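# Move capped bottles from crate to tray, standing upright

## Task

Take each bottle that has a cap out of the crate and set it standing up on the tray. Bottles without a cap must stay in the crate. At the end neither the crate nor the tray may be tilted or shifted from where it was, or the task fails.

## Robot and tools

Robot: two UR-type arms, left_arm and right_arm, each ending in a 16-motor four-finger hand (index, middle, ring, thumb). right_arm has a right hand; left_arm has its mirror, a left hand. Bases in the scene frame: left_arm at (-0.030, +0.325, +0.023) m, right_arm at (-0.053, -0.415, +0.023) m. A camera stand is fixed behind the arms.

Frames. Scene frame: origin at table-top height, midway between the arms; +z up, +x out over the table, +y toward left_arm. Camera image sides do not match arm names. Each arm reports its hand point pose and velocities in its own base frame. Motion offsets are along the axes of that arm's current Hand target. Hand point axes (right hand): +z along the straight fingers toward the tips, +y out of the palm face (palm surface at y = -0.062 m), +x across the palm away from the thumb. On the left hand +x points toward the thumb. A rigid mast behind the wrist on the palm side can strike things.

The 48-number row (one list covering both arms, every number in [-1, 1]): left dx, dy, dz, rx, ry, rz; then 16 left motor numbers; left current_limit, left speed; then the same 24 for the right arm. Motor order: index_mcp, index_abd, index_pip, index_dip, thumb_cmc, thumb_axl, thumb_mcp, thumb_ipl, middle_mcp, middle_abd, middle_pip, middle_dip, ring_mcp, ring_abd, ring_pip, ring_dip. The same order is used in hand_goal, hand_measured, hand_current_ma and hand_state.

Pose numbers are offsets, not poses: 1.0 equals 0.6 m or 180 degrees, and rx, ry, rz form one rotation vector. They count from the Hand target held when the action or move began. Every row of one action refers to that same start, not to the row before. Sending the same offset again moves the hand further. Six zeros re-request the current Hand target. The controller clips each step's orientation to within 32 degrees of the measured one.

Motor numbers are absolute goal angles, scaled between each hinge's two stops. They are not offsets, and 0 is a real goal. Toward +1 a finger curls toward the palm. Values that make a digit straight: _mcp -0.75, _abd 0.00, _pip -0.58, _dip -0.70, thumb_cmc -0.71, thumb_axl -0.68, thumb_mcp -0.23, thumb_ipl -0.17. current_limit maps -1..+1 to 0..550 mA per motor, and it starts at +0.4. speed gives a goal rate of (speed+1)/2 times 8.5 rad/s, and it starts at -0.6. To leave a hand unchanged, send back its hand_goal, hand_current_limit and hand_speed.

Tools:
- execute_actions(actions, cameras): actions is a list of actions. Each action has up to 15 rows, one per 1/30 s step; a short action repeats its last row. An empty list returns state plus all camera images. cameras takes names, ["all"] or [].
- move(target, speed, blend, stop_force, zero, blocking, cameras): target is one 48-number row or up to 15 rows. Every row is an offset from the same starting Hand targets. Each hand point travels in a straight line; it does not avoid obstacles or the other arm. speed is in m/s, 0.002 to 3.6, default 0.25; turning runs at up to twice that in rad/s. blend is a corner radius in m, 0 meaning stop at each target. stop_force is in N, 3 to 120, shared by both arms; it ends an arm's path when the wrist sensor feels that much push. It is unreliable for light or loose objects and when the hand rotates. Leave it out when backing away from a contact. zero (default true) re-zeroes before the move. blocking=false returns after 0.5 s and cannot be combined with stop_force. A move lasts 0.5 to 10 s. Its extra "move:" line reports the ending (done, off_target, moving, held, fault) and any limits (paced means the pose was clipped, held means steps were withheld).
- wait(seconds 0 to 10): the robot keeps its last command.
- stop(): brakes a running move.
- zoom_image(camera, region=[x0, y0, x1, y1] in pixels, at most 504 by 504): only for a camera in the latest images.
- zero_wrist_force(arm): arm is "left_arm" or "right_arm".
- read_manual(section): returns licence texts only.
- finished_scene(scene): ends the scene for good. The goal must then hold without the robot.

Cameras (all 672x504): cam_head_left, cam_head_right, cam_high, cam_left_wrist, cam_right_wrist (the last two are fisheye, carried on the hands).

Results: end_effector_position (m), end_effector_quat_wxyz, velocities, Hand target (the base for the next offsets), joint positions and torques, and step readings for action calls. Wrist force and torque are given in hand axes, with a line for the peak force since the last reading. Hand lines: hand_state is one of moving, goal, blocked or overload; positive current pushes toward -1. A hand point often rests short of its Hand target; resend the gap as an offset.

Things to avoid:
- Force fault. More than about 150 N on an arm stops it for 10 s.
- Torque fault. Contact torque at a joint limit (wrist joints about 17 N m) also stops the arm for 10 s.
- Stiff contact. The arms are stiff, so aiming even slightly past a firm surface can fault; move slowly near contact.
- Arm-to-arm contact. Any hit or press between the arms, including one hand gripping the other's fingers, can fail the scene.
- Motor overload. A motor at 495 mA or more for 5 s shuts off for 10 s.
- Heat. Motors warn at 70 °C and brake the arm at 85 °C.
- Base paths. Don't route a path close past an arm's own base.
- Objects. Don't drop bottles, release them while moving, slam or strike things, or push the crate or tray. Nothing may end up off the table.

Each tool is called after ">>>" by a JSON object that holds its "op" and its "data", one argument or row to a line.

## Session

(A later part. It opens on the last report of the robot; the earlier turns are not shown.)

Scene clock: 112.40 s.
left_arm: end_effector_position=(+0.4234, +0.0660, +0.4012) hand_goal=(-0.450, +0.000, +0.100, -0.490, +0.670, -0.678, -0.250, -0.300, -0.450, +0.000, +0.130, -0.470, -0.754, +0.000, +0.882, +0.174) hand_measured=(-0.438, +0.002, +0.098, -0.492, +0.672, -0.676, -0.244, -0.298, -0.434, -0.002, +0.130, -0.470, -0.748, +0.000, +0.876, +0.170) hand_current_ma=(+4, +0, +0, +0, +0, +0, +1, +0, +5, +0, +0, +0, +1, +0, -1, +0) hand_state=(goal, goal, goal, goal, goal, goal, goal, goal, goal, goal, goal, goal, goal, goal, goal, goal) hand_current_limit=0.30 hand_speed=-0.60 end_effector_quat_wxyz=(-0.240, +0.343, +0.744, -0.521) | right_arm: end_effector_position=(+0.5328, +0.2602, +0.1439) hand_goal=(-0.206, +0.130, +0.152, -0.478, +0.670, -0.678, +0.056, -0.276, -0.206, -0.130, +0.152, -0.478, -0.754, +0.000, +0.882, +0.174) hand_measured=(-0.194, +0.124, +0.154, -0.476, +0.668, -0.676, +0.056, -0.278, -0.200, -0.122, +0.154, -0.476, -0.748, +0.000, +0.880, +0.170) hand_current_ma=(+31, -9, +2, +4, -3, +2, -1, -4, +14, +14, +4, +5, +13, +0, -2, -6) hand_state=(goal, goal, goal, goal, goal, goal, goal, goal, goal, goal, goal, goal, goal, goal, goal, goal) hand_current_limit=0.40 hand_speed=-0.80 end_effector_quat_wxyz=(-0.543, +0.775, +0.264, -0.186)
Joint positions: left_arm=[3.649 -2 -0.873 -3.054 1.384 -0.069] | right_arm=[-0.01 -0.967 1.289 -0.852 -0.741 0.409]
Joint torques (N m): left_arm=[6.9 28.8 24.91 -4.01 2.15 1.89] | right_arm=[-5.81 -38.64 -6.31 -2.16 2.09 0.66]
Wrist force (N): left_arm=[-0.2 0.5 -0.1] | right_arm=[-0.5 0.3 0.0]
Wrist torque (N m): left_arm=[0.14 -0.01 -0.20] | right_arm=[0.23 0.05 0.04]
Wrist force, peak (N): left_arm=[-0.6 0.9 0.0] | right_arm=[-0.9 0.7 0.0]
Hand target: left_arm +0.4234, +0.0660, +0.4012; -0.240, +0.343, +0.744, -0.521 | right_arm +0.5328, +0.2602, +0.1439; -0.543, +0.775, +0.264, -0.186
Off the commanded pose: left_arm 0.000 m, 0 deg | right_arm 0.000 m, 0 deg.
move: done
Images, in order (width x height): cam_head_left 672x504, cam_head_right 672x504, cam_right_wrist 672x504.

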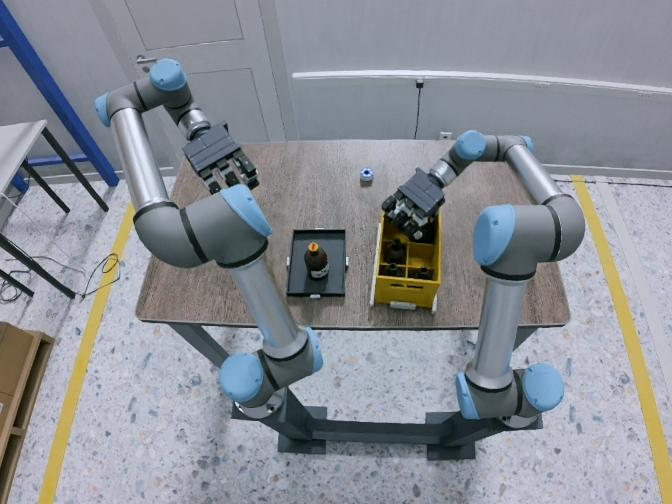

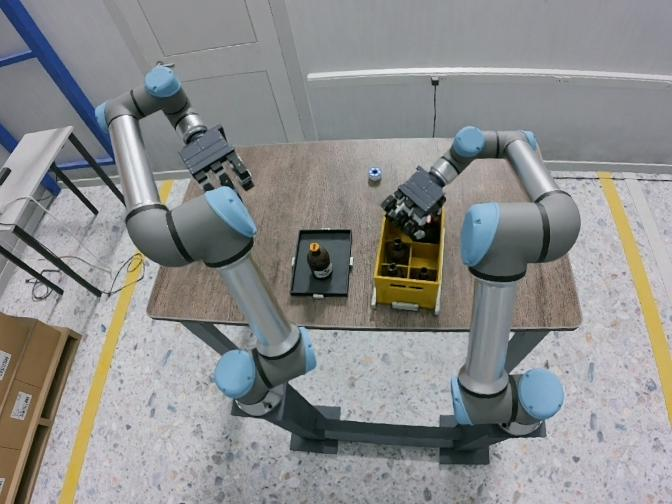

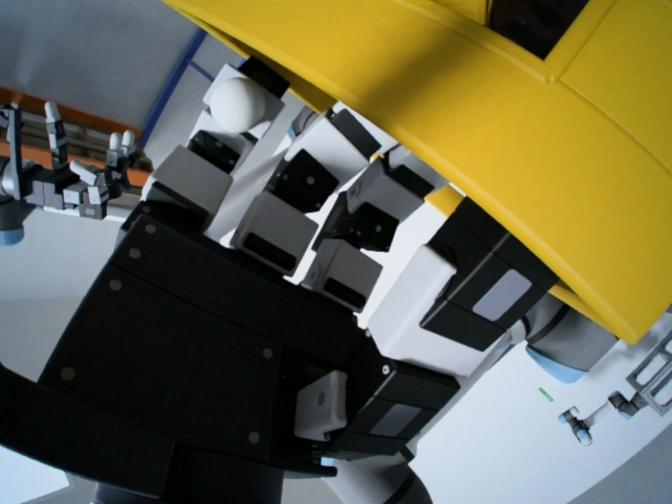

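>>> {"op": "move", "data": {
  "target": [0,0,0,0,0,0,-0.45,0.0,0.1,-0.49,0.671,-0.678,-0.25,-0.3,-0.45,0,0.13,-0.47,-0.753,0,0.883,0.174,0.3,-0.6, 0,0,0,0,0,0,0.04,0.13,0.153,-0.478,0.671,-0.678,0.056,-0.276,0.04,-0.13,0.153,-0.478,-0.753,0,0.883,0.174,0.2,-0.9]
}}

>>> {"op": "move", "data": {
  "target": [0,0,0,0,0,0,-0.45,0.0,0.1,-0.49,0.671,-0.678,-0.25,-0.3,-0.45,0,0.13,-0.47,-0.753,0,0.883,0.174,0.3,-0.6, 0,0,0,0,0,0,0.04,0.13,0.153,-0.478,0.671,-0.678,-0.03,0.265,0.04,-0.13,0.153,-0.478,-0.753,0,0.883,0.174,0.3,-0.9],
  "cameras": ["cam_head_left","cam_head_right"]
}}

>>> {"op": "zoom_image", "data": {
  "camera": "cam_head_right",
  "region": [385, 170, 475, 260]
}}

Scene clock: 113.63 s.
left_arm: end_effector_position=(+0.4234, +0.0660, +0.4012) hand_goal=(-0.450, +0.000, +0.100, -0.490, +0.670, -0.678, -0.250, -0.300, -0.450, +0.000, +0.130, -0.470, -0.754, +0.000, +0.882, +0.174) hand_measured=(-0.438, +0.002, +0.098, -0.492, +0.672, -0.676, -0.244, -0.298, -0.434, -0.002, +0.130, -0.470, -0.748, +0.000, +0.876, +0.170) hand_current_ma=(+4, +0, +0, +0, +0, +0, +1, +0, +5, +0, +0, +0, +1, +0, -1, +0) hand_state=(goal, goal, goal, goal, goal, goal, goal, goal, goal, goal, goal, goal, goal, goal, goal, goal) hand_current_limit=0.30 hand_speed=-0.60 end_effector_quat_wxyz=(-0.240, +0.343, +0.744, -0.521) | right_arm: end_effector_position=(+0.5328, +0.2602, +0.1439) hand_goal=(+0.040, +0.130, +0.152, -0.478, +0.670, -0.678, +0.056, -0.276, +0.040, -0.130, +0.152, -0.478, -0.754, +0.000, +0.882, +0.174) hand_measured=(+0.004, +0.122, +0.146, -0.480, +0.668, -0.676, +0.054, -0.278, +0.014, -0.122, +0.146, -0.480, -0.748, +0.000, +0.880, +0.170) hand_current_ma=(-117, -12, -12, -2, -3, +2, -6, -4, -73, +14, -11, -2, +13, +0, -2, -6) hand_state=(blocked, goal, goal, goal, goal, goal, goal, goal, blocked, goal, goal, goal, goal, goal, goal, goal) hand_current_limit=0.20 hand_speed=-0.90 end_effector_quat_wxyz=(-0.543, +0.775, +0.264, -0.186)
Joint positions: left_arm=[3.649 -2 -0.873 -3.054 1.384 -0.069] | right_arm=[-0.01 -0.967 1.289 -0.852 -0.741 0.409]
Joint torques (N m): left_arm=[6.33 28.77 24.54 -3.99 2.01 1.94] | right_arm=[-3.67 -39.28 -7 -2.09 2.34 0.84]
Wrist force (N): left_arm=[-0.3 0.6 0.1] | right_arm=[-0.5 0.0 1.2]
Wrist torque (N m): left_arm=[0.13 0.00 -0.21] | right_arm=[0.31 0.05 0.04]
Wrist force, peak (N): left_arm=[-0.7 0.7 0.0] | right_arm=[-0.8 0.0 1.1]
Hand target: left_arm +0.4234, +0.0660, +0.4012; -0.240, +0.343, +0.744, -0.521 | right_arm +0.5328, +0.2602, +0.1439; -0.543, +0.775, +0.264, -0.186
Off the commanded pose: left_arm 0.000 m, 0 deg | right_arm 0.000 m, 0 deg.
move: done

Scene clock: 115.47 s.
left_arm: end_effector_position=(+0.4234, +0.0660, +0.4012) hand_goal=(-0.450, +0.000, +0.100, -0.490, +0.670, -0.678, -0.250, -0.300, -0.450, +0.000, +0.130, -0.470, -0.754, +0.000, +0.882, +0.174) hand_measured=(-0.438, +0.002, +0.098, -0.492, +0.672, -0.676, -0.244, -0.298, -0.434, -0.002, +0.130, -0.470, -0.748, +0.000, +0.876, +0.170) hand_current_ma=(+4, +0, +0, +0, +0, +0, +1, +0, +5, +0, +0, +0, +1, +0, -1, +0) hand_state=(goal, goal, goal, goal, goal, goal, goal, goal, goal, goal, goal, goal, goal, goal, goal, goal) hand_current_limit=0.30 hand_speed=-0.60 end_effector_quat_wxyz=(-0.240, +0.343, +0.744, -0.521) | right_arm: end_effector_position=(+0.5328, +0.2602, +0.1439) hand_goal=(+0.040, +0.130, +0.152, -0.478, +0.670, -0.678, -0.030, +0.264, +0.040, -0.130, +0.152, -0.478, -0.754, +0.000, +0.882, +0.174) hand_measured=(-0.006, +0.118, +0.140, -0.480, +0.668, -0.676, -0.094, +0.072, +0.008, -0.120, +0.140, -0.480, -0.748, +0.000, +0.880, +0.170) hand_current_ma=(-152, -24, -26, -4, -3, +2, -296, -357, -102, +20, -25, -2, +13, +0, -2, -6) hand_state=(blocked, goal, goal, goal, goal, goal, blocked, blocked, blocked, goal, goal, goal, goal, goal, goal, goal) hand_current_limit=0.30 hand_speed=-0.90 end_effector_quat_wxyz=(-0.543, +0.775, +0.264, -0.186)
Joint positions: left_arm=[3.649 -2 -0.873 -3.054 1.384 -0.069] | right_arm=[-0.01 -0.967 1.289 -0.852 -0.741 0.409]
Joint torques (N m): left_arm=[6.24 29.59 24.34 -4.03 1.89 1.88] | right_arm=[2.2 -41.08 -11.38 -1.93 2.24 0.97]
Wrist force (N): left_arm=[-0.2 0.4 -0.2] | right_arm=[-0.2 -0.1 1.4]
Wrist torque (N m): left_arm=[0.13 -0.02 -0.20] | right_arm=[0.42 0.04 0.05]
Wrist force, peak (N): left_arm=[-0.7 0.6 0.1] | right_arm=[-0.9 0.8 1.6]
Hand target: left_arm +0.4234, +0.0660, +0.4012; -0.240, +0.343, +0.744, -0.521 | right_arm +0.5328, +0.2602, +0.1439; -0.543, +0.775, +0.264, -0.186
Off the commanded pose: left_arm 0.000 m, 0 deg | right_arm 0.000 m, 0 deg.
move: done
Images, in order (width x height): cam_head_left 672x504, cam_head_right 672x504.

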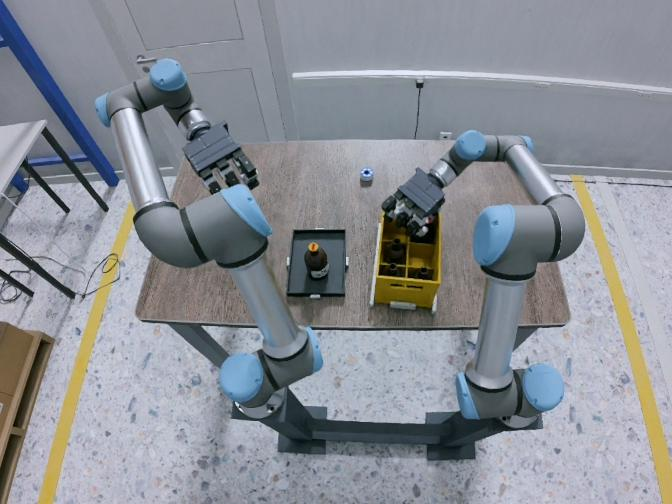

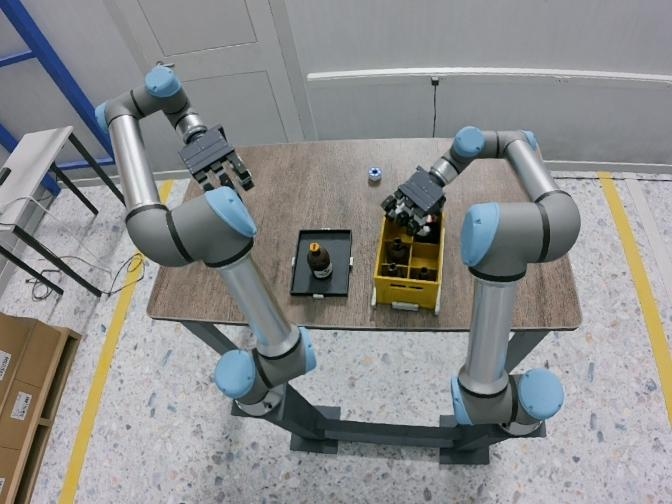

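Scaled by 5.600 from the camera's 672x504 image, which has a finer 960x720 frame.

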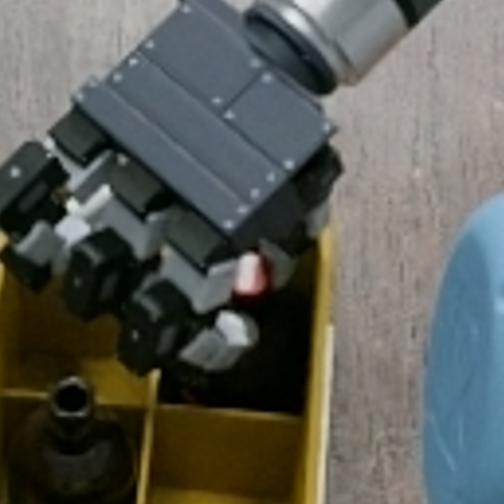

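>>> {"op": "move", "data": {
  "target": [0,0,0,0,0,0,-0.45,0.0,0.1,-0.49,0.671,-0.678,-0.25,-0.3,-0.45,0,0.13,-0.47,-0.753,0,0.883,0.174,0.3,-0.6, 0,0,0,0,0,0,0.07,0.13,0.2,-0.44,0.671,-0.678,0.03,0.38,0.07,-0.13,0.2,-0.44,-0.753,0,0.883,0.174,0.5,-0.9]
}}

>>> {"op": "move", "data": {
  "target": [0,0,0,0,0,0,-0.45,0.0,0.1,-0.49,0.671,-0.678,-0.25,-0.3,-0.45,0,0.13,-0.47,-0.753,0,0.883,0.174,0.3,-0.6, 0,-0.0313,-0.0114,0,0,0,0.07,0.13,0.2,-0.44,0.671,-0.678,0.03,0.38,0.07,-0.13,0.2,-0.44,-0.753,0,0.883,0.174,0.5,-0.9],
  "speed": 0.02,
  "cameras": ["cam_head_left","cam_head_right","cam_high","cam_right_wrist"]
}}

>>> {"op": "zoom_image", "data": {
  "camera": "cam_head_right",
  "region": [385, 170, 475, 260]
}}

>>> {"op": "zoom_image", "data": {
  "camera": "cam_right_wrist",
  "region": [336, 0, 672, 252]
}}

Scene clock: 116.30 s.
left_arm: end_effector_position=(+0.4234, +0.0660, +0.4012) hand_goal=(-0.450, +0.000, +0.100, -0.490, +0.670, -0.678, -0.250, -0.300, -0.450, +0.000, +0.130, -0.470, -0.754, +0.000, +0.882, +0.174) hand_measured=(-0.438, +0.002, +0.098, -0.492, +0.672, -0.676, -0.244, -0.298, -0.434, -0.002, +0.130, -0.470, -0.748, +0.000, +0.876, +0.170) hand_current_ma=(+4, +0, +0, +0, +0, +0, +1, +0, +5, +0, +0, +0, +1, +0, -1, +0) hand_state=(goal, goal, goal, goal, goal, goal, goal, goal, goal, goal, goal, goal, goal, goal, goal, goal) hand_current_limit=0.30 hand_speed=-0.60 end_effector_quat_wxyz=(-0.240, +0.343, +0.744, -0.521) | right_arm: end_effector_position=(+0.5328, +0.2602, +0.1439) hand_goal=(+0.070, +0.130, +0.200, -0.440, +0.670, -0.678, +0.030, +0.380, +0.070, -0.130, +0.200, -0.440, -0.754, +0.000, +0.882, +0.174) hand_measured=(-0.006, +0.118, +0.140, -0.472, +0.668, -0.678, -0.094, +0.076, +0.008, -0.118, +0.140, -0.472, -0.748, +0.000, +0.880, +0.170) hand_current_ma=(-284, -25, -196, -94, -3, +2, -413, -412, -227, +23, -195, -93, +13, +0, -2, -6) hand_state=(blocked, goal, blocked, blocked, goal, goal, blocked, blocked, blocked, goal, blocked, blocked, goal, goal, goal, goal) hand_current_limit=0.50 hand_speed=-0.90 end_effector_quat_wxyz=(-0.543, +0.775, +0.264, -0.186)
Joint positions: left_arm=[3.649 -2 -0.873 -3.054 1.384 -0.069] | right_arm=[-0.01 -0.967 1.289 -0.852 -0.741 0.409]
Joint torques (N m): left_arm=[4.94 28.85 24.32 -3.97 2 1.88] | right_arm=[5.63 -44.68 -12.19 -1.7 2.35 0.87]
Wrist force (N): left_arm=[-0.5 0.4 0.0] | right_arm=[-0.4 3.3 1.5]
Wrist torque (N m): left_arm=[0.12 0.03 -0.23] | right_arm=[0.50 0.08 0.02]
Wrist force, peak (N): left_arm=[-0.5 0.7 0.0] | right_arm=[-0.4 3.2 1.7]
Hand target: left_arm +0.4234, +0.0660, +0.4012; -0.240, +0.343, +0.744, -0.521 | right_arm +0.5328, +0.2602, +0.1439; -0.543, +0.775, +0.264, -0.186
Off the commanded pose: left_arm 0.000 m, 0 deg | right_arm 0.000 m, 0 deg.
move: done

Scene clock: 117.70 s.
left_arm: end_effector_position=(+0.4234, +0.0660, +0.4012) hand_goal=(-0.450, +0.000, +0.100, -0.490, +0.670, -0.678, -0.250, -0.300, -0.450, +0.000, +0.130, -0.470, -0.754, +0.000, +0.882, +0.174) hand_measured=(-0.438, +0.002, +0.098, -0.492, +0.672, -0.676, -0.244, -0.298, -0.434, -0.002, +0.130, -0.470, -0.748, +0.000, +0.876, +0.170) hand_current_ma=(+4, +0, +0, +0, +0, +0, +1, +0, +5, +0, +0, +0, +1, +0, -1, +0) hand_state=(goal, goal, goal, goal, goal, goal, goal, goal, goal, goal, goal, goal, goal, goal, goal, goal) hand_current_limit=0.30 hand_speed=-0.60 end_effector_quat_wxyz=(-0.240, +0.343, +0.744, -0.521) | right_arm: end_effector_position=(+0.5328, +0.2602, +0.1637) hand_goal=(+0.070, +0.130, +0.200, -0.440, +0.670, -0.678, +0.030, +0.380, +0.070, -0.130, +0.200, -0.440, -0.754, +0.000, +0.882, +0.174) hand_measured=(-0.020, +0.096, +0.140, -0.472, +0.652, -0.682, -0.094, +0.118, +0.008, -0.098, +0.142, -0.472, -0.748, +0.000, +0.880, +0.170) hand_current_ma=(-357, -84, -196, -94, -45, -10, -412, -412, -227, +78, -191, -93, +13, +0, -2, -6) hand_state=(blocked, blocked, blocked, blocked, goal, goal, blocked, blocked, blocked, blocked, blocked, blocked, goal, goal, goal, goal) hand_current_limit=0.50 hand_speed=-0.90 end_effector_quat_wxyz=(-0.543, +0.775, +0.264, -0.186)
Joint positions: left_arm=[3.649 -2 -0.873 -3.054 1.384 -0.069] | right_arm=[-0.01 -0.981 1.26 -0.808 -0.741 0.409]
Joint torques (N m): left_arm=[4.69 28.66 23.91 -4.02 1.93 1.96] | right_arm=[4.83 -60.37 -37.37 2.24 2.27 -0.56]
Wrist force (N): left_arm=[-0.3 0.5 -0.1] | right_arm=[-0.7 6.0 1.8]
Wrist torque (N m): left_arm=[0.13 0.00 -0.22] | right_arm=[0.62 0.07 0.05]
Wrist force, peak (N): left_arm=[-0.6 0.8 0.0] | right_arm=[-0.5 6.8 2.5]
Hand target: left_arm +0.4234, +0.0660, +0.4012; -0.240, +0.343, +0.744, -0.521 | right_arm +0.5328, +0.2602, +0.1639; -0.543, +0.775, +0.264, -0.186
Off the commanded pose: left_arm 0.000 m, 0 deg | right_arm 0.000 m, 0 deg.
move: done
Images, in order (width x height): cam_head_left 672x504, cam_head_right 672x504, cam_high 672x504, cam_right_wrist 672x504.

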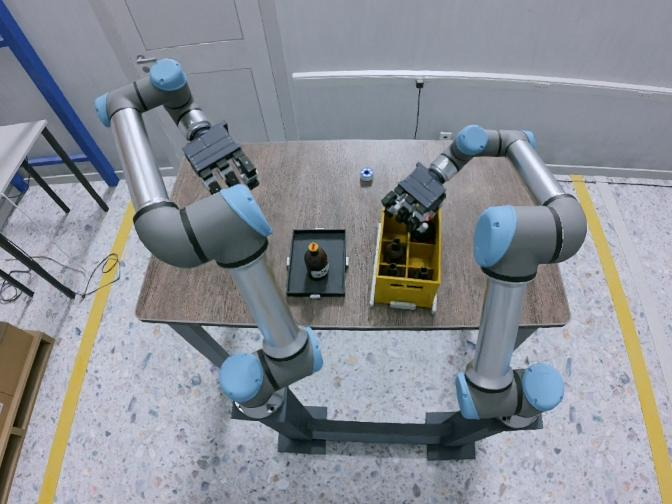

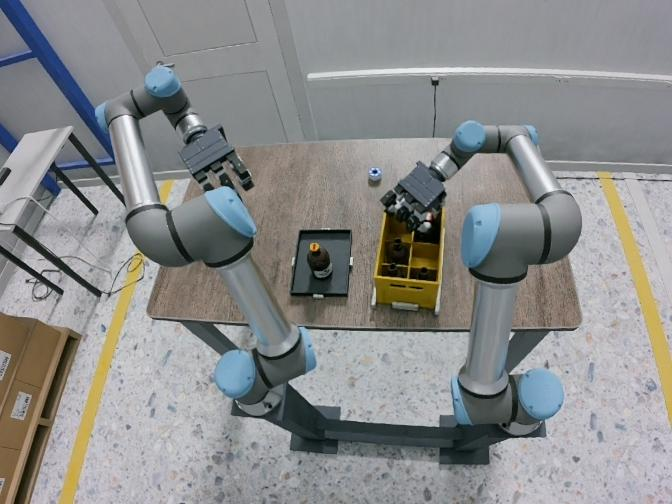

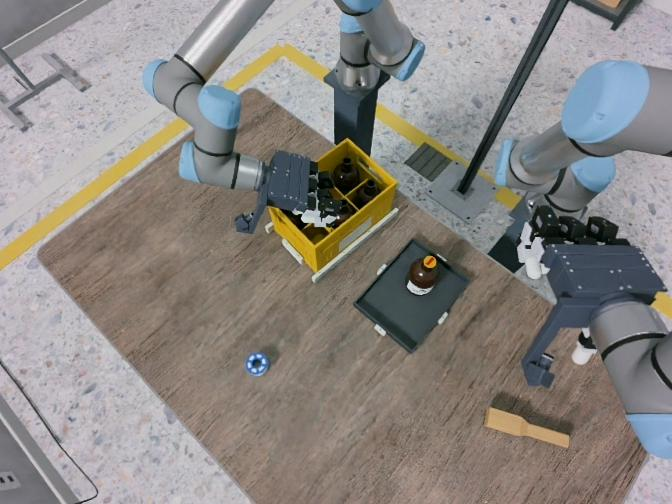

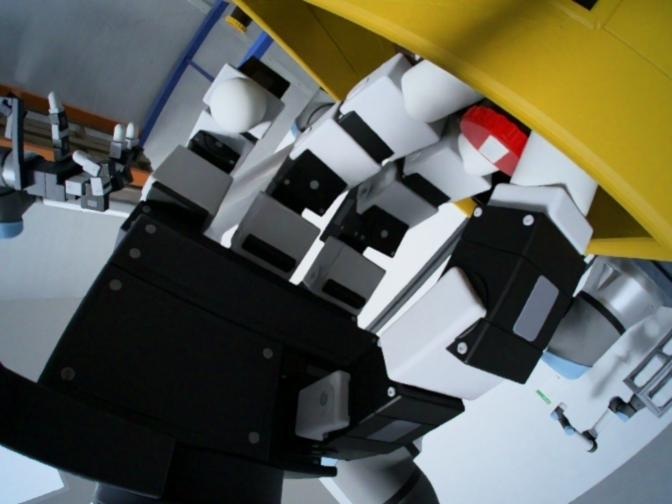

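Scaled by 5.600 from the camera's 672x504 image, which has a finer 960x720 frame.

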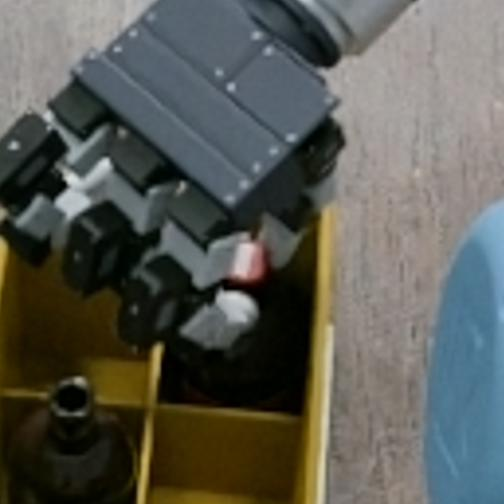

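Scaled by 1.500 from the camera's 672x504 image, which has a finer 960x720 frame.

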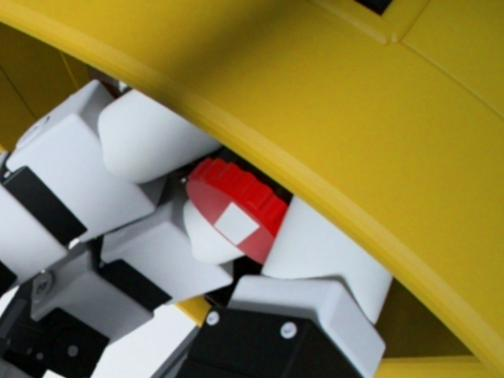

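>>> {"op": "move", "data": {
  "target": [0,0,0,0,0,0,-0.45,0.0,0.1,-0.49,0.671,-0.678,-0.25,-0.3,-0.45,0,0.13,-0.47,-0.753,0,0.883,0.174,0.3,-0.6, 0,-0.0783,-0.0285,0,0,0,0.07,0.13,0.2,-0.44,0.671,-0.678,0.03,0.38,0.07,-0.13,0.2,-0.44,-0.753,0,0.883,0.174,0.5,-0.9],
  "speed": 0.05
}}

>>> {"op": "move", "data": {
  "target": [0,0,0,0,0,0,-0.45,0.0,0.1,-0.49,0.671,-0.678,-0.25,-0.3,-0.45,0,0.13,-0.47,-0.753,0,0.883,0.174,0.3,-0.6, 0,-0.1958,-0.0713,0,0,0,0.07,0.13,0.2,-0.44,0.671,-0.678,0.03,0.38,0.07,-0.13,0.2,-0.44,-0.753,0,0.883,0.174,0.5,-0.9],
  "speed": 0.08,
  "cameras": ["cam_head_left","cam_head_right","cam_high","cam_right_wrist"]
}}

>>> {"op": "zoom_image", "data": {
  "camera": "cam_head_right",
  "region": [365, 120, 485, 240]
}}

>>> {"op": "zoom_image", "data": {
  "camera": "cam_head_left",
  "region": [365, 120, 485, 240]
}}

>>> {"op": "zoom_image", "data": {
  "camera": "cam_high",
  "region": [210, 60, 390, 240]
}}

Scene clock: 119.57 s.
left_arm: end_effector_position=(+0.4234, +0.0660, +0.4012) hand_goal=(-0.450, +0.000, +0.100, -0.490, +0.670, -0.678, -0.250, -0.300, -0.450, +0.000, +0.130, -0.470, -0.754, +0.000, +0.882, +0.174) hand_measured=(-0.438, +0.002, +0.098, -0.492, +0.672, -0.676, -0.244, -0.298, -0.434, -0.002, +0.130, -0.470, -0.748, +0.000, +0.876, +0.170) hand_current_ma=(+4, +0, +0, +0, +0, +0, +1, +0, +5, +0, +0, +0, +1, +0, -1, +0) hand_state=(goal, goal, goal, goal, goal, goal, goal, goal, goal, goal, goal, goal, goal, goal, goal, goal) hand_current_limit=0.30 hand_speed=-0.60 end_effector_quat_wxyz=(-0.240, +0.343, +0.744, -0.521) | right_arm: end_effector_position=(+0.5329, +0.2603, +0.2138) hand_goal=(+0.070, +0.130, +0.200, -0.440, +0.670, -0.678, +0.030, +0.380, +0.070, -0.130, +0.200, -0.440, -0.754, +0.000, +0.882, +0.174) hand_measured=(-0.020, +0.096, +0.140, -0.472, +0.652, -0.682, -0.094, +0.118, +0.008, -0.098, +0.142, -0.472, -0.748, +0.000, +0.880, +0.170) hand_current_ma=(-357, -84, -196, -94, -45, -10, -412, -413, -227, +78, -191, -93, +13, +0, -2, -6) hand_state=(blocked, blocked, blocked, blocked, goal, goal, blocked, blocked, blocked, blocked, blocked, blocked, goal, goal, goal, goal) hand_current_limit=0.50 hand_speed=-0.90 end_effector_quat_wxyz=(-0.543, +0.775, +0.264, -0.186)
Joint positions: left_arm=[3.649 -2 -0.873 -3.054 1.384 -0.069] | right_arm=[-0.01 -1.009 1.173 -0.694 -0.741 0.409]
Joint torques (N m): left_arm=[3.15 29.71 24.85 -4.05 1.87 2.1] | right_arm=[6.44 -59.65 -40.14 2.09 -0.1 -0.78]
Wrist force (N): left_arm=[-0.2 0.5 -0.1] | right_arm=[-1.0 6.4 2.5]
Wrist torque (N m): left_arm=[0.14 -0.01 -0.21] | right_arm=[0.64 0.08 0.05]
Wrist force, peak (N): left_arm=[-0.5 0.7 -0.4] | right_arm=[-0.7 6.5 2.2]
Hand target: left_arm +0.4234, +0.0660, +0.4012; -0.240, +0.343, +0.744, -0.521 | right_arm +0.5329, +0.2602, +0.2139; -0.543, +0.775, +0.264, -0.186
Off the commanded pose: left_arm 0.000 m, 0 deg | right_arm 0.000 m, 0 deg.
move: done

Scene clock: 121.80 s.
left_arm: end_effector_position=(+0.4234, +0.0660, +0.4012) hand_goal=(-0.450, +0.000, +0.100, -0.490, +0.670, -0.678, -0.250, -0.300, -0.450, +0.000, +0.130, -0.470, -0.754, +0.000, +0.882, +0.174) hand_measured=(-0.438, +0.002, +0.098, -0.492, +0.672, -0.676, -0.244, -0.298, -0.434, -0.002, +0.130, -0.470, -0.748, +0.000, +0.876, +0.170) hand_current_ma=(+4, +0, +0, +0, +0, +0, +1, +0, +5, +0, +0, +0, +1, +0, -1, +0) hand_state=(goal, goal, goal, goal, goal, goal, goal, goal, goal, goal, goal, goal, goal, goal, goal, goal) hand_current_limit=0.30 hand_speed=-0.60 end_effector_quat_wxyz=(-0.240, +0.343, +0.744, -0.521) | right_arm: end_effector_position=(+0.5331, +0.2602, +0.3388) hand_goal=(+0.070, +0.130, +0.200, -0.440, +0.670, -0.678, +0.030, +0.380, +0.070, -0.130, +0.200, -0.440, -0.754, +0.000, +0.882, +0.174) hand_measured=(-0.020, +0.096, +0.140, -0.472, +0.652, -0.682, -0.094, +0.122, +0.008, -0.094, +0.142, -0.472, -0.748, +0.000, +0.880, +0.170) hand_current_ma=(-357, -84, -196, -94, -45, -10, -413, -413, -227, +86, -191, -93, +13, +0, -2, -6) hand_state=(blocked, blocked, blocked, blocked, goal, goal, blocked, blocked, blocked, blocked, blocked, blocked, goal, goal, goal, goal) hand_current_limit=0.50 hand_speed=-0.90 end_effector_quat_wxyz=(-0.543, +0.775, +0.264, -0.186)
Joint positions: left_arm=[3.649 -2 -0.873 -3.054 1.384 -0.069] | right_arm=[-0.01 -1.01 0.854 -0.375 -0.741 0.409]
Joint torques (N m): left_arm=[3.95 28.98 24.16 -3.75 1.93 1.96] | right_arm=[-2.46 -40.85 -38.92 2.32 -0.76 -0.54]
Wrist force (N): left_arm=[-0.6 0.6 -0.1] | right_arm=[-0.3 6.3 1.9]
Wrist torque (N m): left_arm=[0.15 0.04 -0.24] | right_arm=[0.57 0.04 0.03]
Wrist force, peak (N): left_arm=[-0.7 0.8 -0.1] | right_arm=[-0.8 7.2 2.4]
Hand target: left_arm +0.4234, +0.0660, +0.4012; -0.240, +0.343, +0.744, -0.521 | right_arm +0.5331, +0.2602, +0.3389; -0.543, +0.775, +0.264, -0.186
Off the commanded pose: left_arm 0.000 m, 0 deg | right_arm 0.000 m, 0 deg.
move: done
Images, in order (width x height): cam_head_left 672x504, cam_head_right 672x504, cam_high 672x504, cam_right_wrist 672x504.

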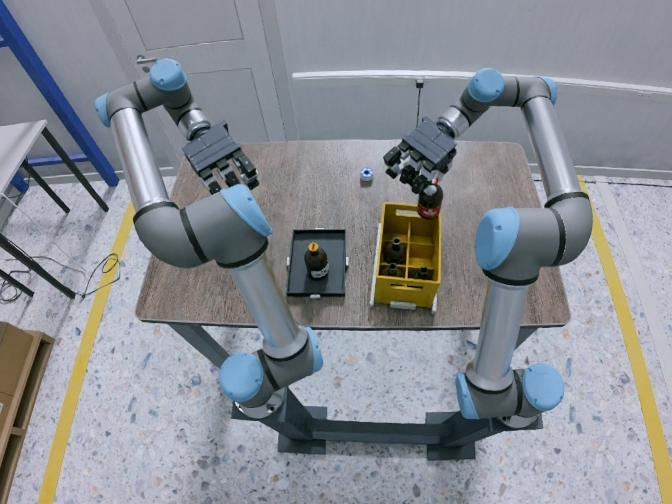

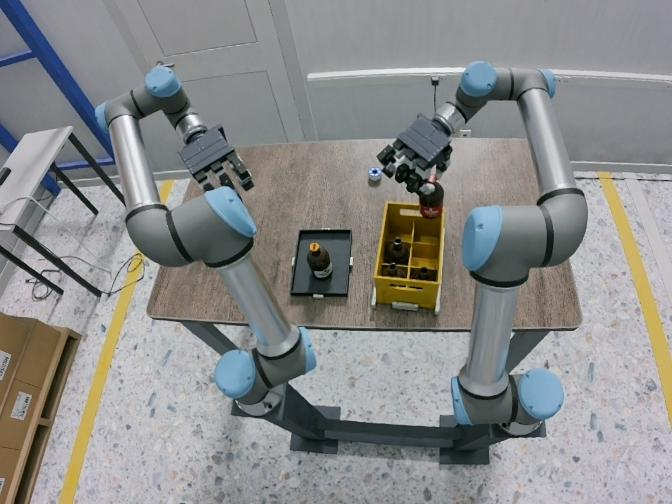

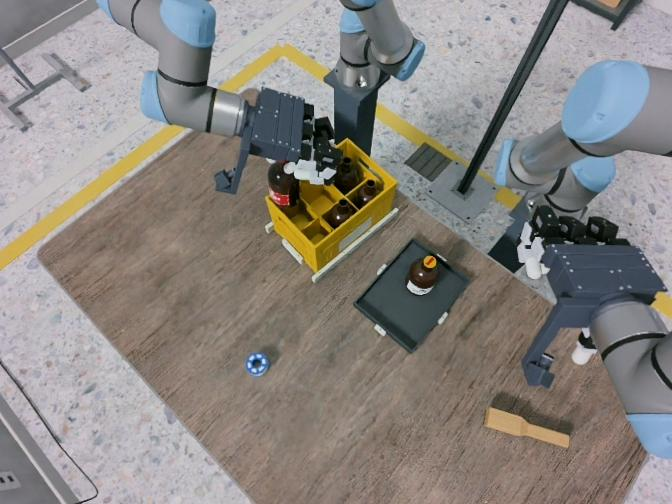

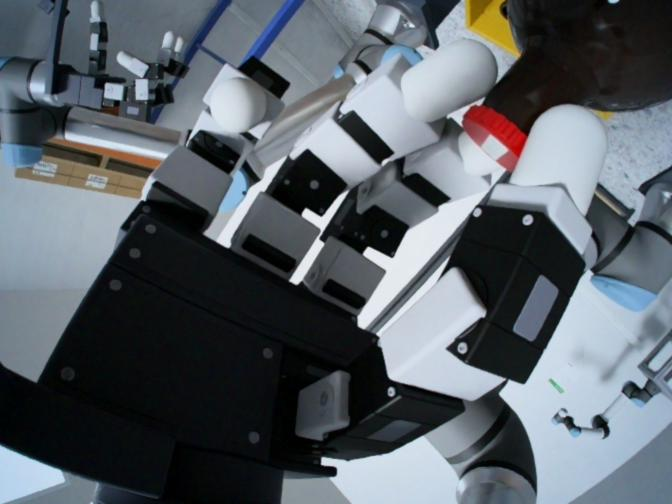

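Scaled by 4.200 from the camera's 672x504 image, which has a finer 960x720 frame.

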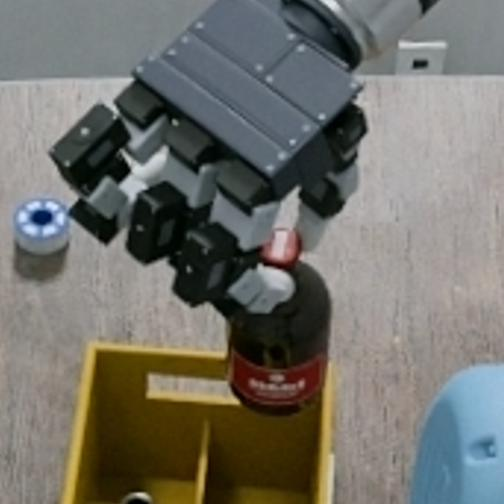

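Scaled by 4.200 from the camera's 672x504 image, which has a finer 960x720 frame.

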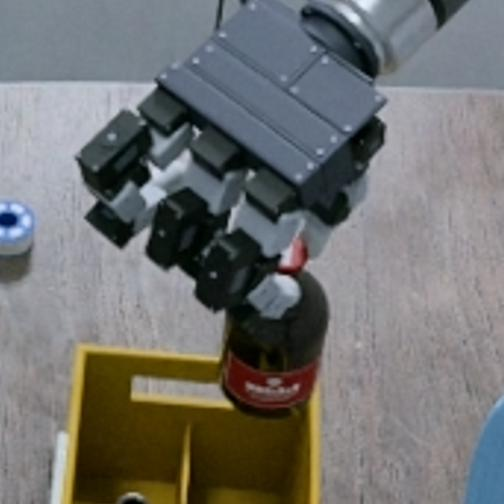

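Scaled by 2.800 from the camera's 672x504 image, which has a finer 960x720 frame.

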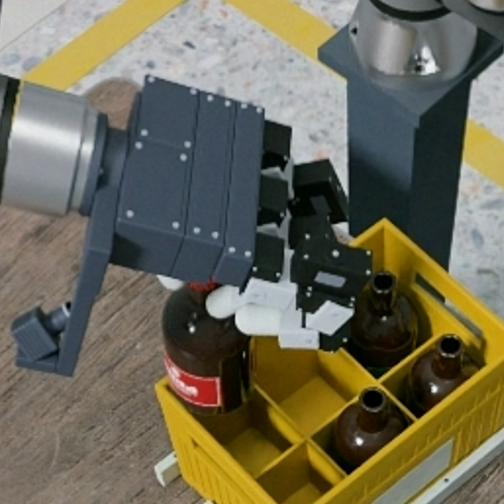

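>>> {"op": "move", "data": {
  "target": [0.1267,-0.0413,-0.1302,0,0,0,-0.45,0.0,0.1,-0.49,0.671,-0.678,-0.25,-0.3,-0.45,0,0.13,-0.47,-0.753,0,0.883,0.174,0.3,-0.6, 0.3862,-0.1435,0.3943,0,0.2088,0.076,0.07,0.13,0.2,-0.44,0.671,-0.678,0.03,0.38,0.07,-0.13,0.2,-0.44,-0.753,0,0.883,0.174,0.5,-0.9],
  "speed": 0.12,
  "cameras": ["cam_head_left","cam_head_right","cam_high","cam_right_wrist"]
}}

>>> {"op": "zoom_image", "data": {
  "camera": "cam_head_right",
  "region": [260, 150, 410, 300]
}}

>>> {"op": "zoom_image", "data": {
  "camera": "cam_head_left",
  "region": [260, 150, 410, 300]
}}

>>> {"op": "zoom_image", "data": {
  "camera": "cam_high",
  "region": [330, 160, 510, 360]
}}

Scene clock: 127.13 s.
left_arm: end_effector_position=(+0.4235, +0.1659, +0.4512) hand_goal=(-0.450, +0.000, +0.100, -0.490, +0.670, -0.678, -0.250, -0.300, -0.450, +0.000, +0.130, -0.470, -0.754, +0.000, +0.882, +0.174) hand_measured=(-0.438, +0.002, +0.098, -0.492, +0.672, -0.676, -0.244, -0.298, -0.434, -0.002, +0.130, -0.470, -0.748, +0.000, +0.876, +0.170) hand_current_ma=(+4, +0, +0, +0, +0, +0, +1, +0, +5, +0, +0, +0, +1, +0, -1, +0) hand_state=(goal, goal, goal, goal, goal, goal, goal, goal, goal, goal, goal, goal, goal, goal, goal, goal) hand_current_limit=0.30 hand_speed=-0.60 end_effector_quat_wxyz=(-0.240, +0.343, +0.744, -0.521) | right_arm: end_effector_position=(+0.5625, +0.6011, +0.3388) hand_goal=(+0.070, +0.130, +0.200, -0.440, +0.670, -0.678, +0.030, +0.380, +0.070, -0.130, +0.200, -0.440, -0.754, +0.000, +0.882, +0.174) hand_measured=(-0.020, +0.096, +0.140, -0.472, +0.652, -0.682, -0.096, +0.126, +0.008, -0.094, +0.144, -0.470, -0.748, +0.000, +0.880, +0.170) hand_current_ma=(-357, -85, -196, -94, -44, -10, -413, -412, -227, +86, -179, -87, +13, +0, -2, -6) hand_state=(blocked, blocked, blocked, blocked, goal, goal, blocked, blocked, blocked, blocked, blocked, blocked, goal, goal, goal, goal) hand_current_limit=0.50 hand_speed=-0.90 end_effector_quat_wxyz=(-0.573, +0.819, -0.017, +0.011)
Joint positions: left_arm=[3.787 -2.213 -0.392 -3.328 1.514 -0.021] | right_arm=[0.433 -0.934 1.151 -2.684 -0.58 2.552]
Joint torques (N m): left_arm=[13.67 35.63 23.12 -4.11 2.52 2.12] | right_arm=[8.79 -46.53 -12.31 -5.47 -0.19 1.35]
Wrist force (N): left_arm=[-0.7 1.0 0.2] | right_arm=[-0.7 6.0 1.8]
Wrist torque (N m): left_arm=[0.20 0.06 -0.25] | right_arm=[0.60 0.10 -0.05]
Wrist force, peak (N): left_arm=[-0.5 1.2 0.5] | right_arm=[-0.8 6.2 3.1]
Hand target: left_arm +0.4235, +0.1659, +0.4512; -0.240, +0.343, +0.744, -0.521 | right_arm +0.5625, +0.6011, +0.3388; -0.573, +0.819, -0.017, +0.011
Off the commanded pose: left_arm 0.000 m, 0 deg | right_arm 0.000 m, 0 deg.
move: done
Images, in order (width x height): cam_head_left 672x504, cam_head_right 672x504, cam_high 672x504, cam_right_wrist 672x504.

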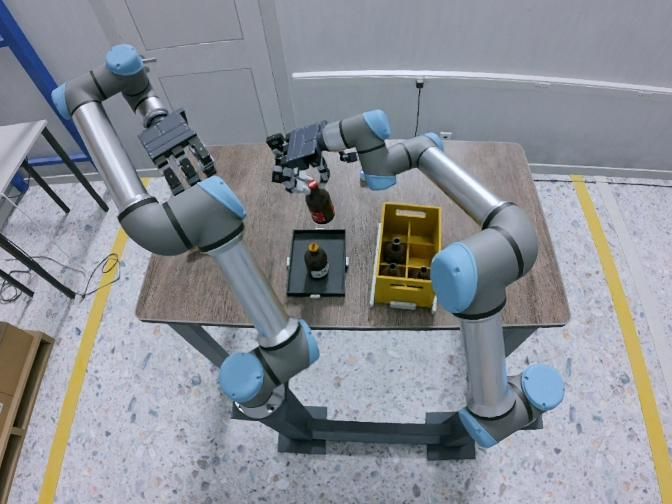

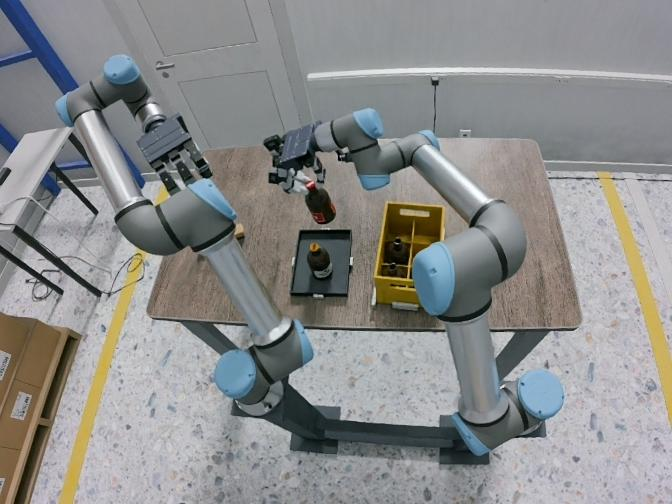

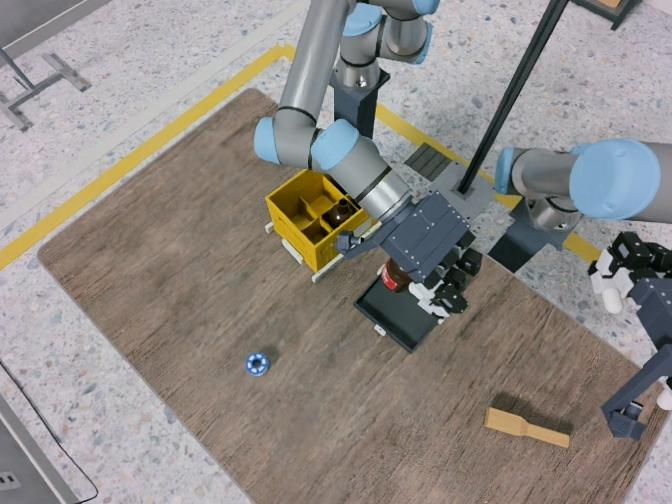

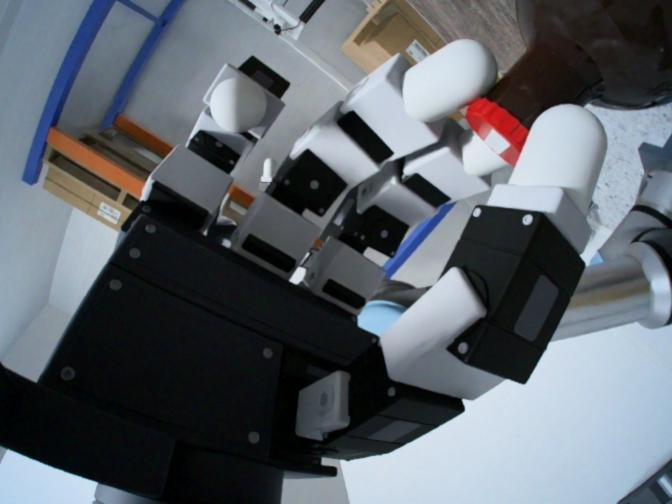

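Scaled by 3.360 from the camera's 672x504 image, which has a finer 960x720 frame.

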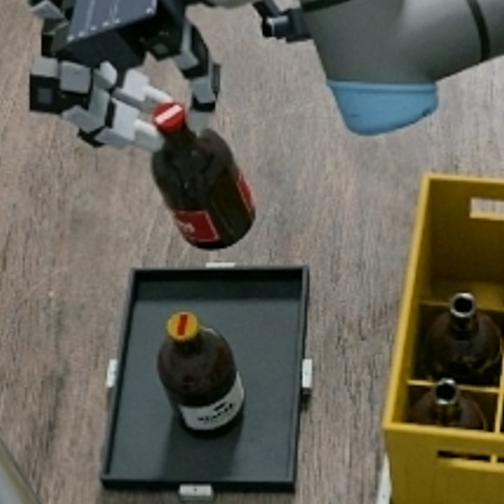

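Scaled by 3.360 from the camera's 672x504 image, which has a finer 960x720 frame.

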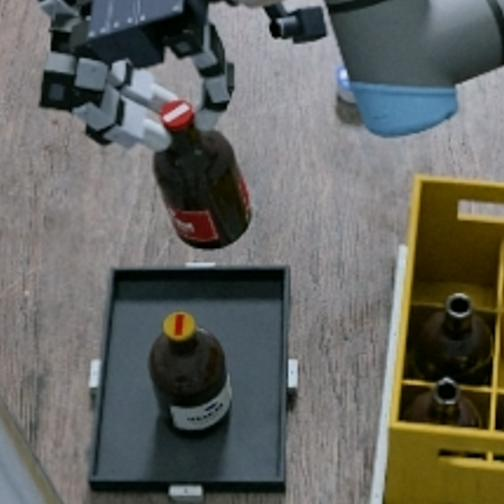

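Scaled by 2.520 from the camera's 672x504 image, which has a finer 960x720 frame.

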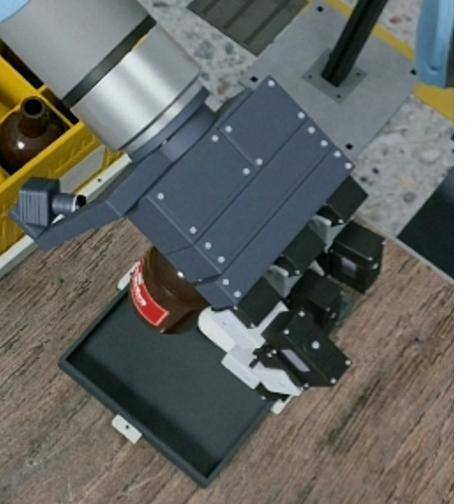

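>>> {"op": "move", "data": {
  "target": [0,0,0,0,0,0,-0.45,0.0,0.1,-0.49,0.671,-0.678,-0.25,-0.3,-0.45,0,0.13,-0.47,-0.753,0,0.883,0.174,0.3,-0.6, 0.0167,0.2515,0.1128,0,0,0,0.07,0.13,0.2,-0.44,0.671,-0.678,0.03,0.38,0.07,-0.13,0.2,-0.44,-0.753,0,0.883,0.174,0.5,-0.9],
  "speed": 0.1,
  "cameras": ["cam_head_left","cam_head_right","cam_high","cam_right_wrist"]
}}

>>> {"op": "zoom_image", "data": {
  "camera": "cam_head_right",
  "region": [260, 150, 410, 300]
}}

>>> {"op": "zoom_image", "data": {
  "camera": "cam_high",
  "region": [330, 160, 510, 360]
}}

Scene clock: 130.20 s.
left_arm: end_effector_position=(+0.4235, +0.1659, +0.4512) hand_goal=(-0.450, +0.000, +0.100, -0.490, +0.670, -0.678, -0.250, -0.300, -0.450, +0.000, +0.130, -0.470, -0.754, +0.000, +0.882, +0.174) hand_measured=(-0.438, +0.002, +0.098, -0.492, +0.672, -0.676, -0.244, -0.298, -0.434, -0.002, +0.130, -0.470, -0.748, +0.000, +0.876, +0.170) hand_current_ma=(+4, +0, +0, +0, +0, +0, +1, +0, +5, +0, +0, +0, +1, +0, -1, +0) hand_state=(goal, goal, goal, goal, goal, goal, goal, goal, goal, goal, goal, goal, goal, goal, goal, goal) hand_current_limit=0.30 hand_speed=-0.60 end_effector_quat_wxyz=(-0.240, +0.343, +0.744, -0.521) | right_arm: end_effector_position=(+0.5727, +0.6126, +0.1739) hand_goal=(+0.070, +0.130, +0.200, -0.440, +0.670, -0.678, +0.030, +0.380, +0.070, -0.130, +0.200, -0.440, -0.754, +0.000, +0.882, +0.174) hand_measured=(-0.020, +0.096, +0.140, -0.472, +0.652, -0.682, -0.096, +0.126, +0.008, -0.094, +0.144, -0.470, -0.748, +0.000, +0.880, +0.170) hand_current_ma=(-357, -85, -196, -94, -44, -10, -413, -413, -227, +86, -179, -87, +13, +0, -2, -6) hand_state=(blocked, blocked, blocked, blocked, goal, goal, blocked, blocked, blocked, blocked, blocked, blocked, goal, goal, goal, goal) hand_current_limit=0.50 hand_speed=-0.90 end_effector_quat_wxyz=(-0.573, +0.819, -0.017, +0.011)
Joint positions: left_arm=[3.787 -2.213 -0.391 -3.328 1.514 -0.021] | right_arm=[0.441 -0.745 1.27 -2.999 -0.586 2.563]
Joint torques (N m): left_arm=[13.52 34.77 23.17 -4.01 2.65 2.05] | right_arm=[9.93 -53.75 -39.68 -5.19 -0.4 1.99]
Wrist force (N): left_arm=[-0.6 1.0 0.4] | right_arm=[-0.6 6.1 1.7]
Wrist torque (N m): left_arm=[0.19 0.05 -0.24] | right_arm=[0.61 0.09 -0.06]
Wrist force, peak (N): left_arm=[-0.8 1.1 0.3] | right_arm=[-0.5 7.1 2.2]
Hand target: left_arm +0.4235, +0.1659, +0.4512; -0.240, +0.343, +0.744, -0.521 | right_arm +0.5728, +0.6127, +0.1738; -0.573, +0.819, -0.017, +0.011
Off the commanded pose: left_arm 0.000 m, 0 deg | right_arm 0.000 m, 0 deg.
move: done
Images, in order (width x height): cam_head_left 672x504, cam_head_right 672x504, cam_high 672x504, cam_right_wrist 672x504.

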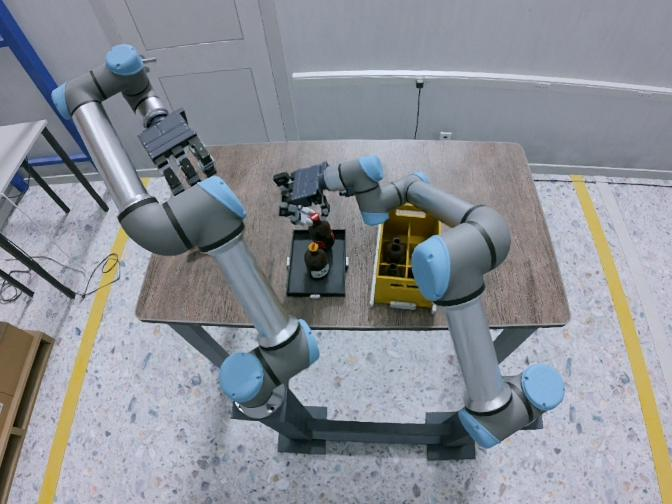

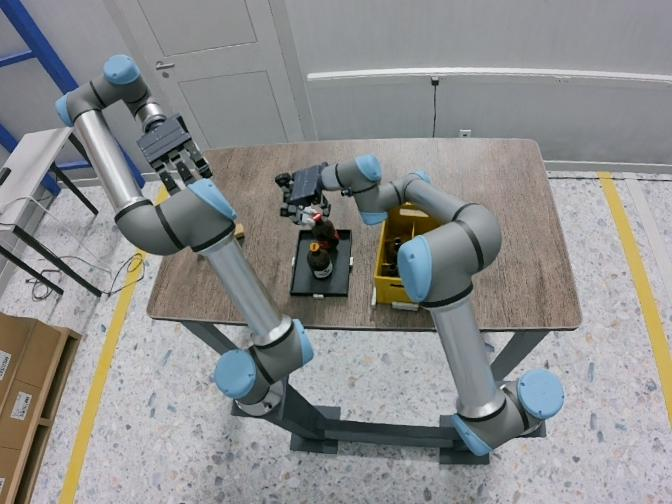

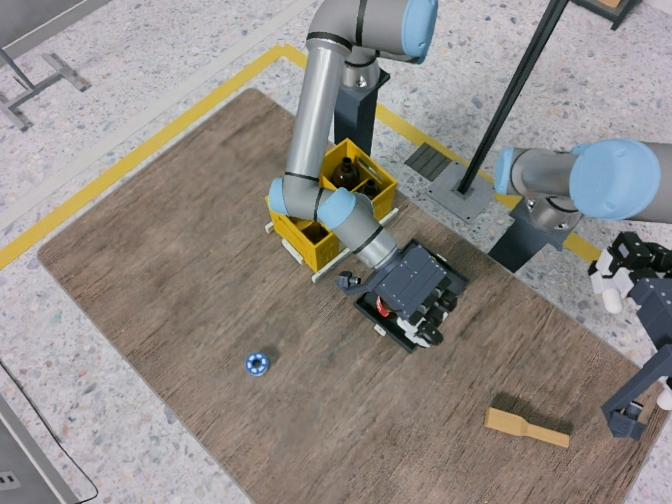

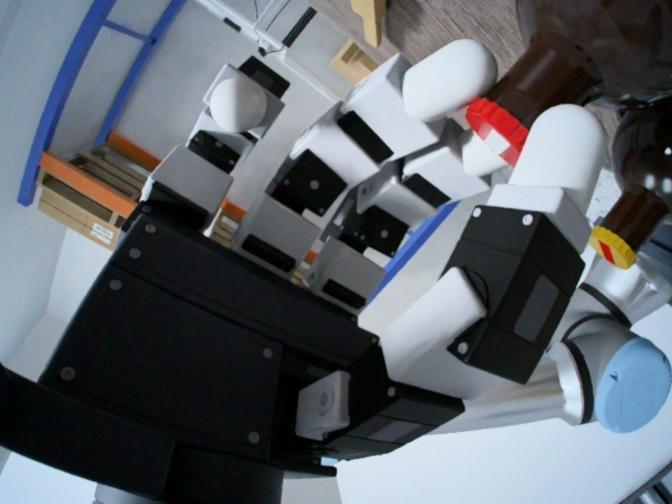

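Scaled by 3.360 from the camera's 672x504 image, which has a finer 960x720 frame.

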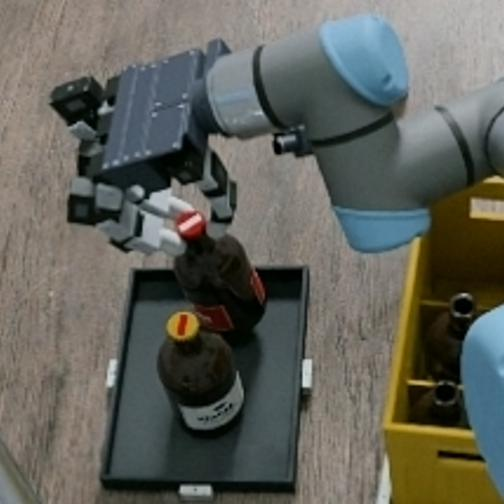

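Scaled by 2.520 from the camera's 672x504 image, which has a finer 960x720 frame.

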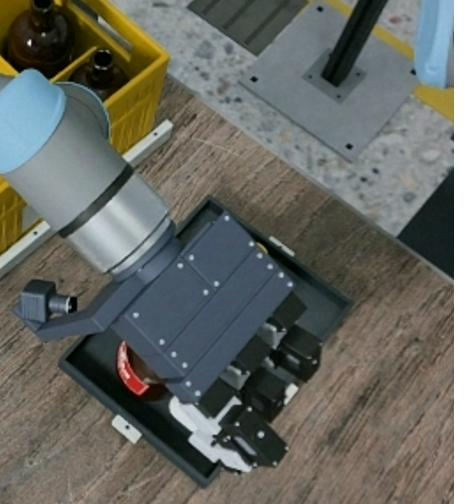

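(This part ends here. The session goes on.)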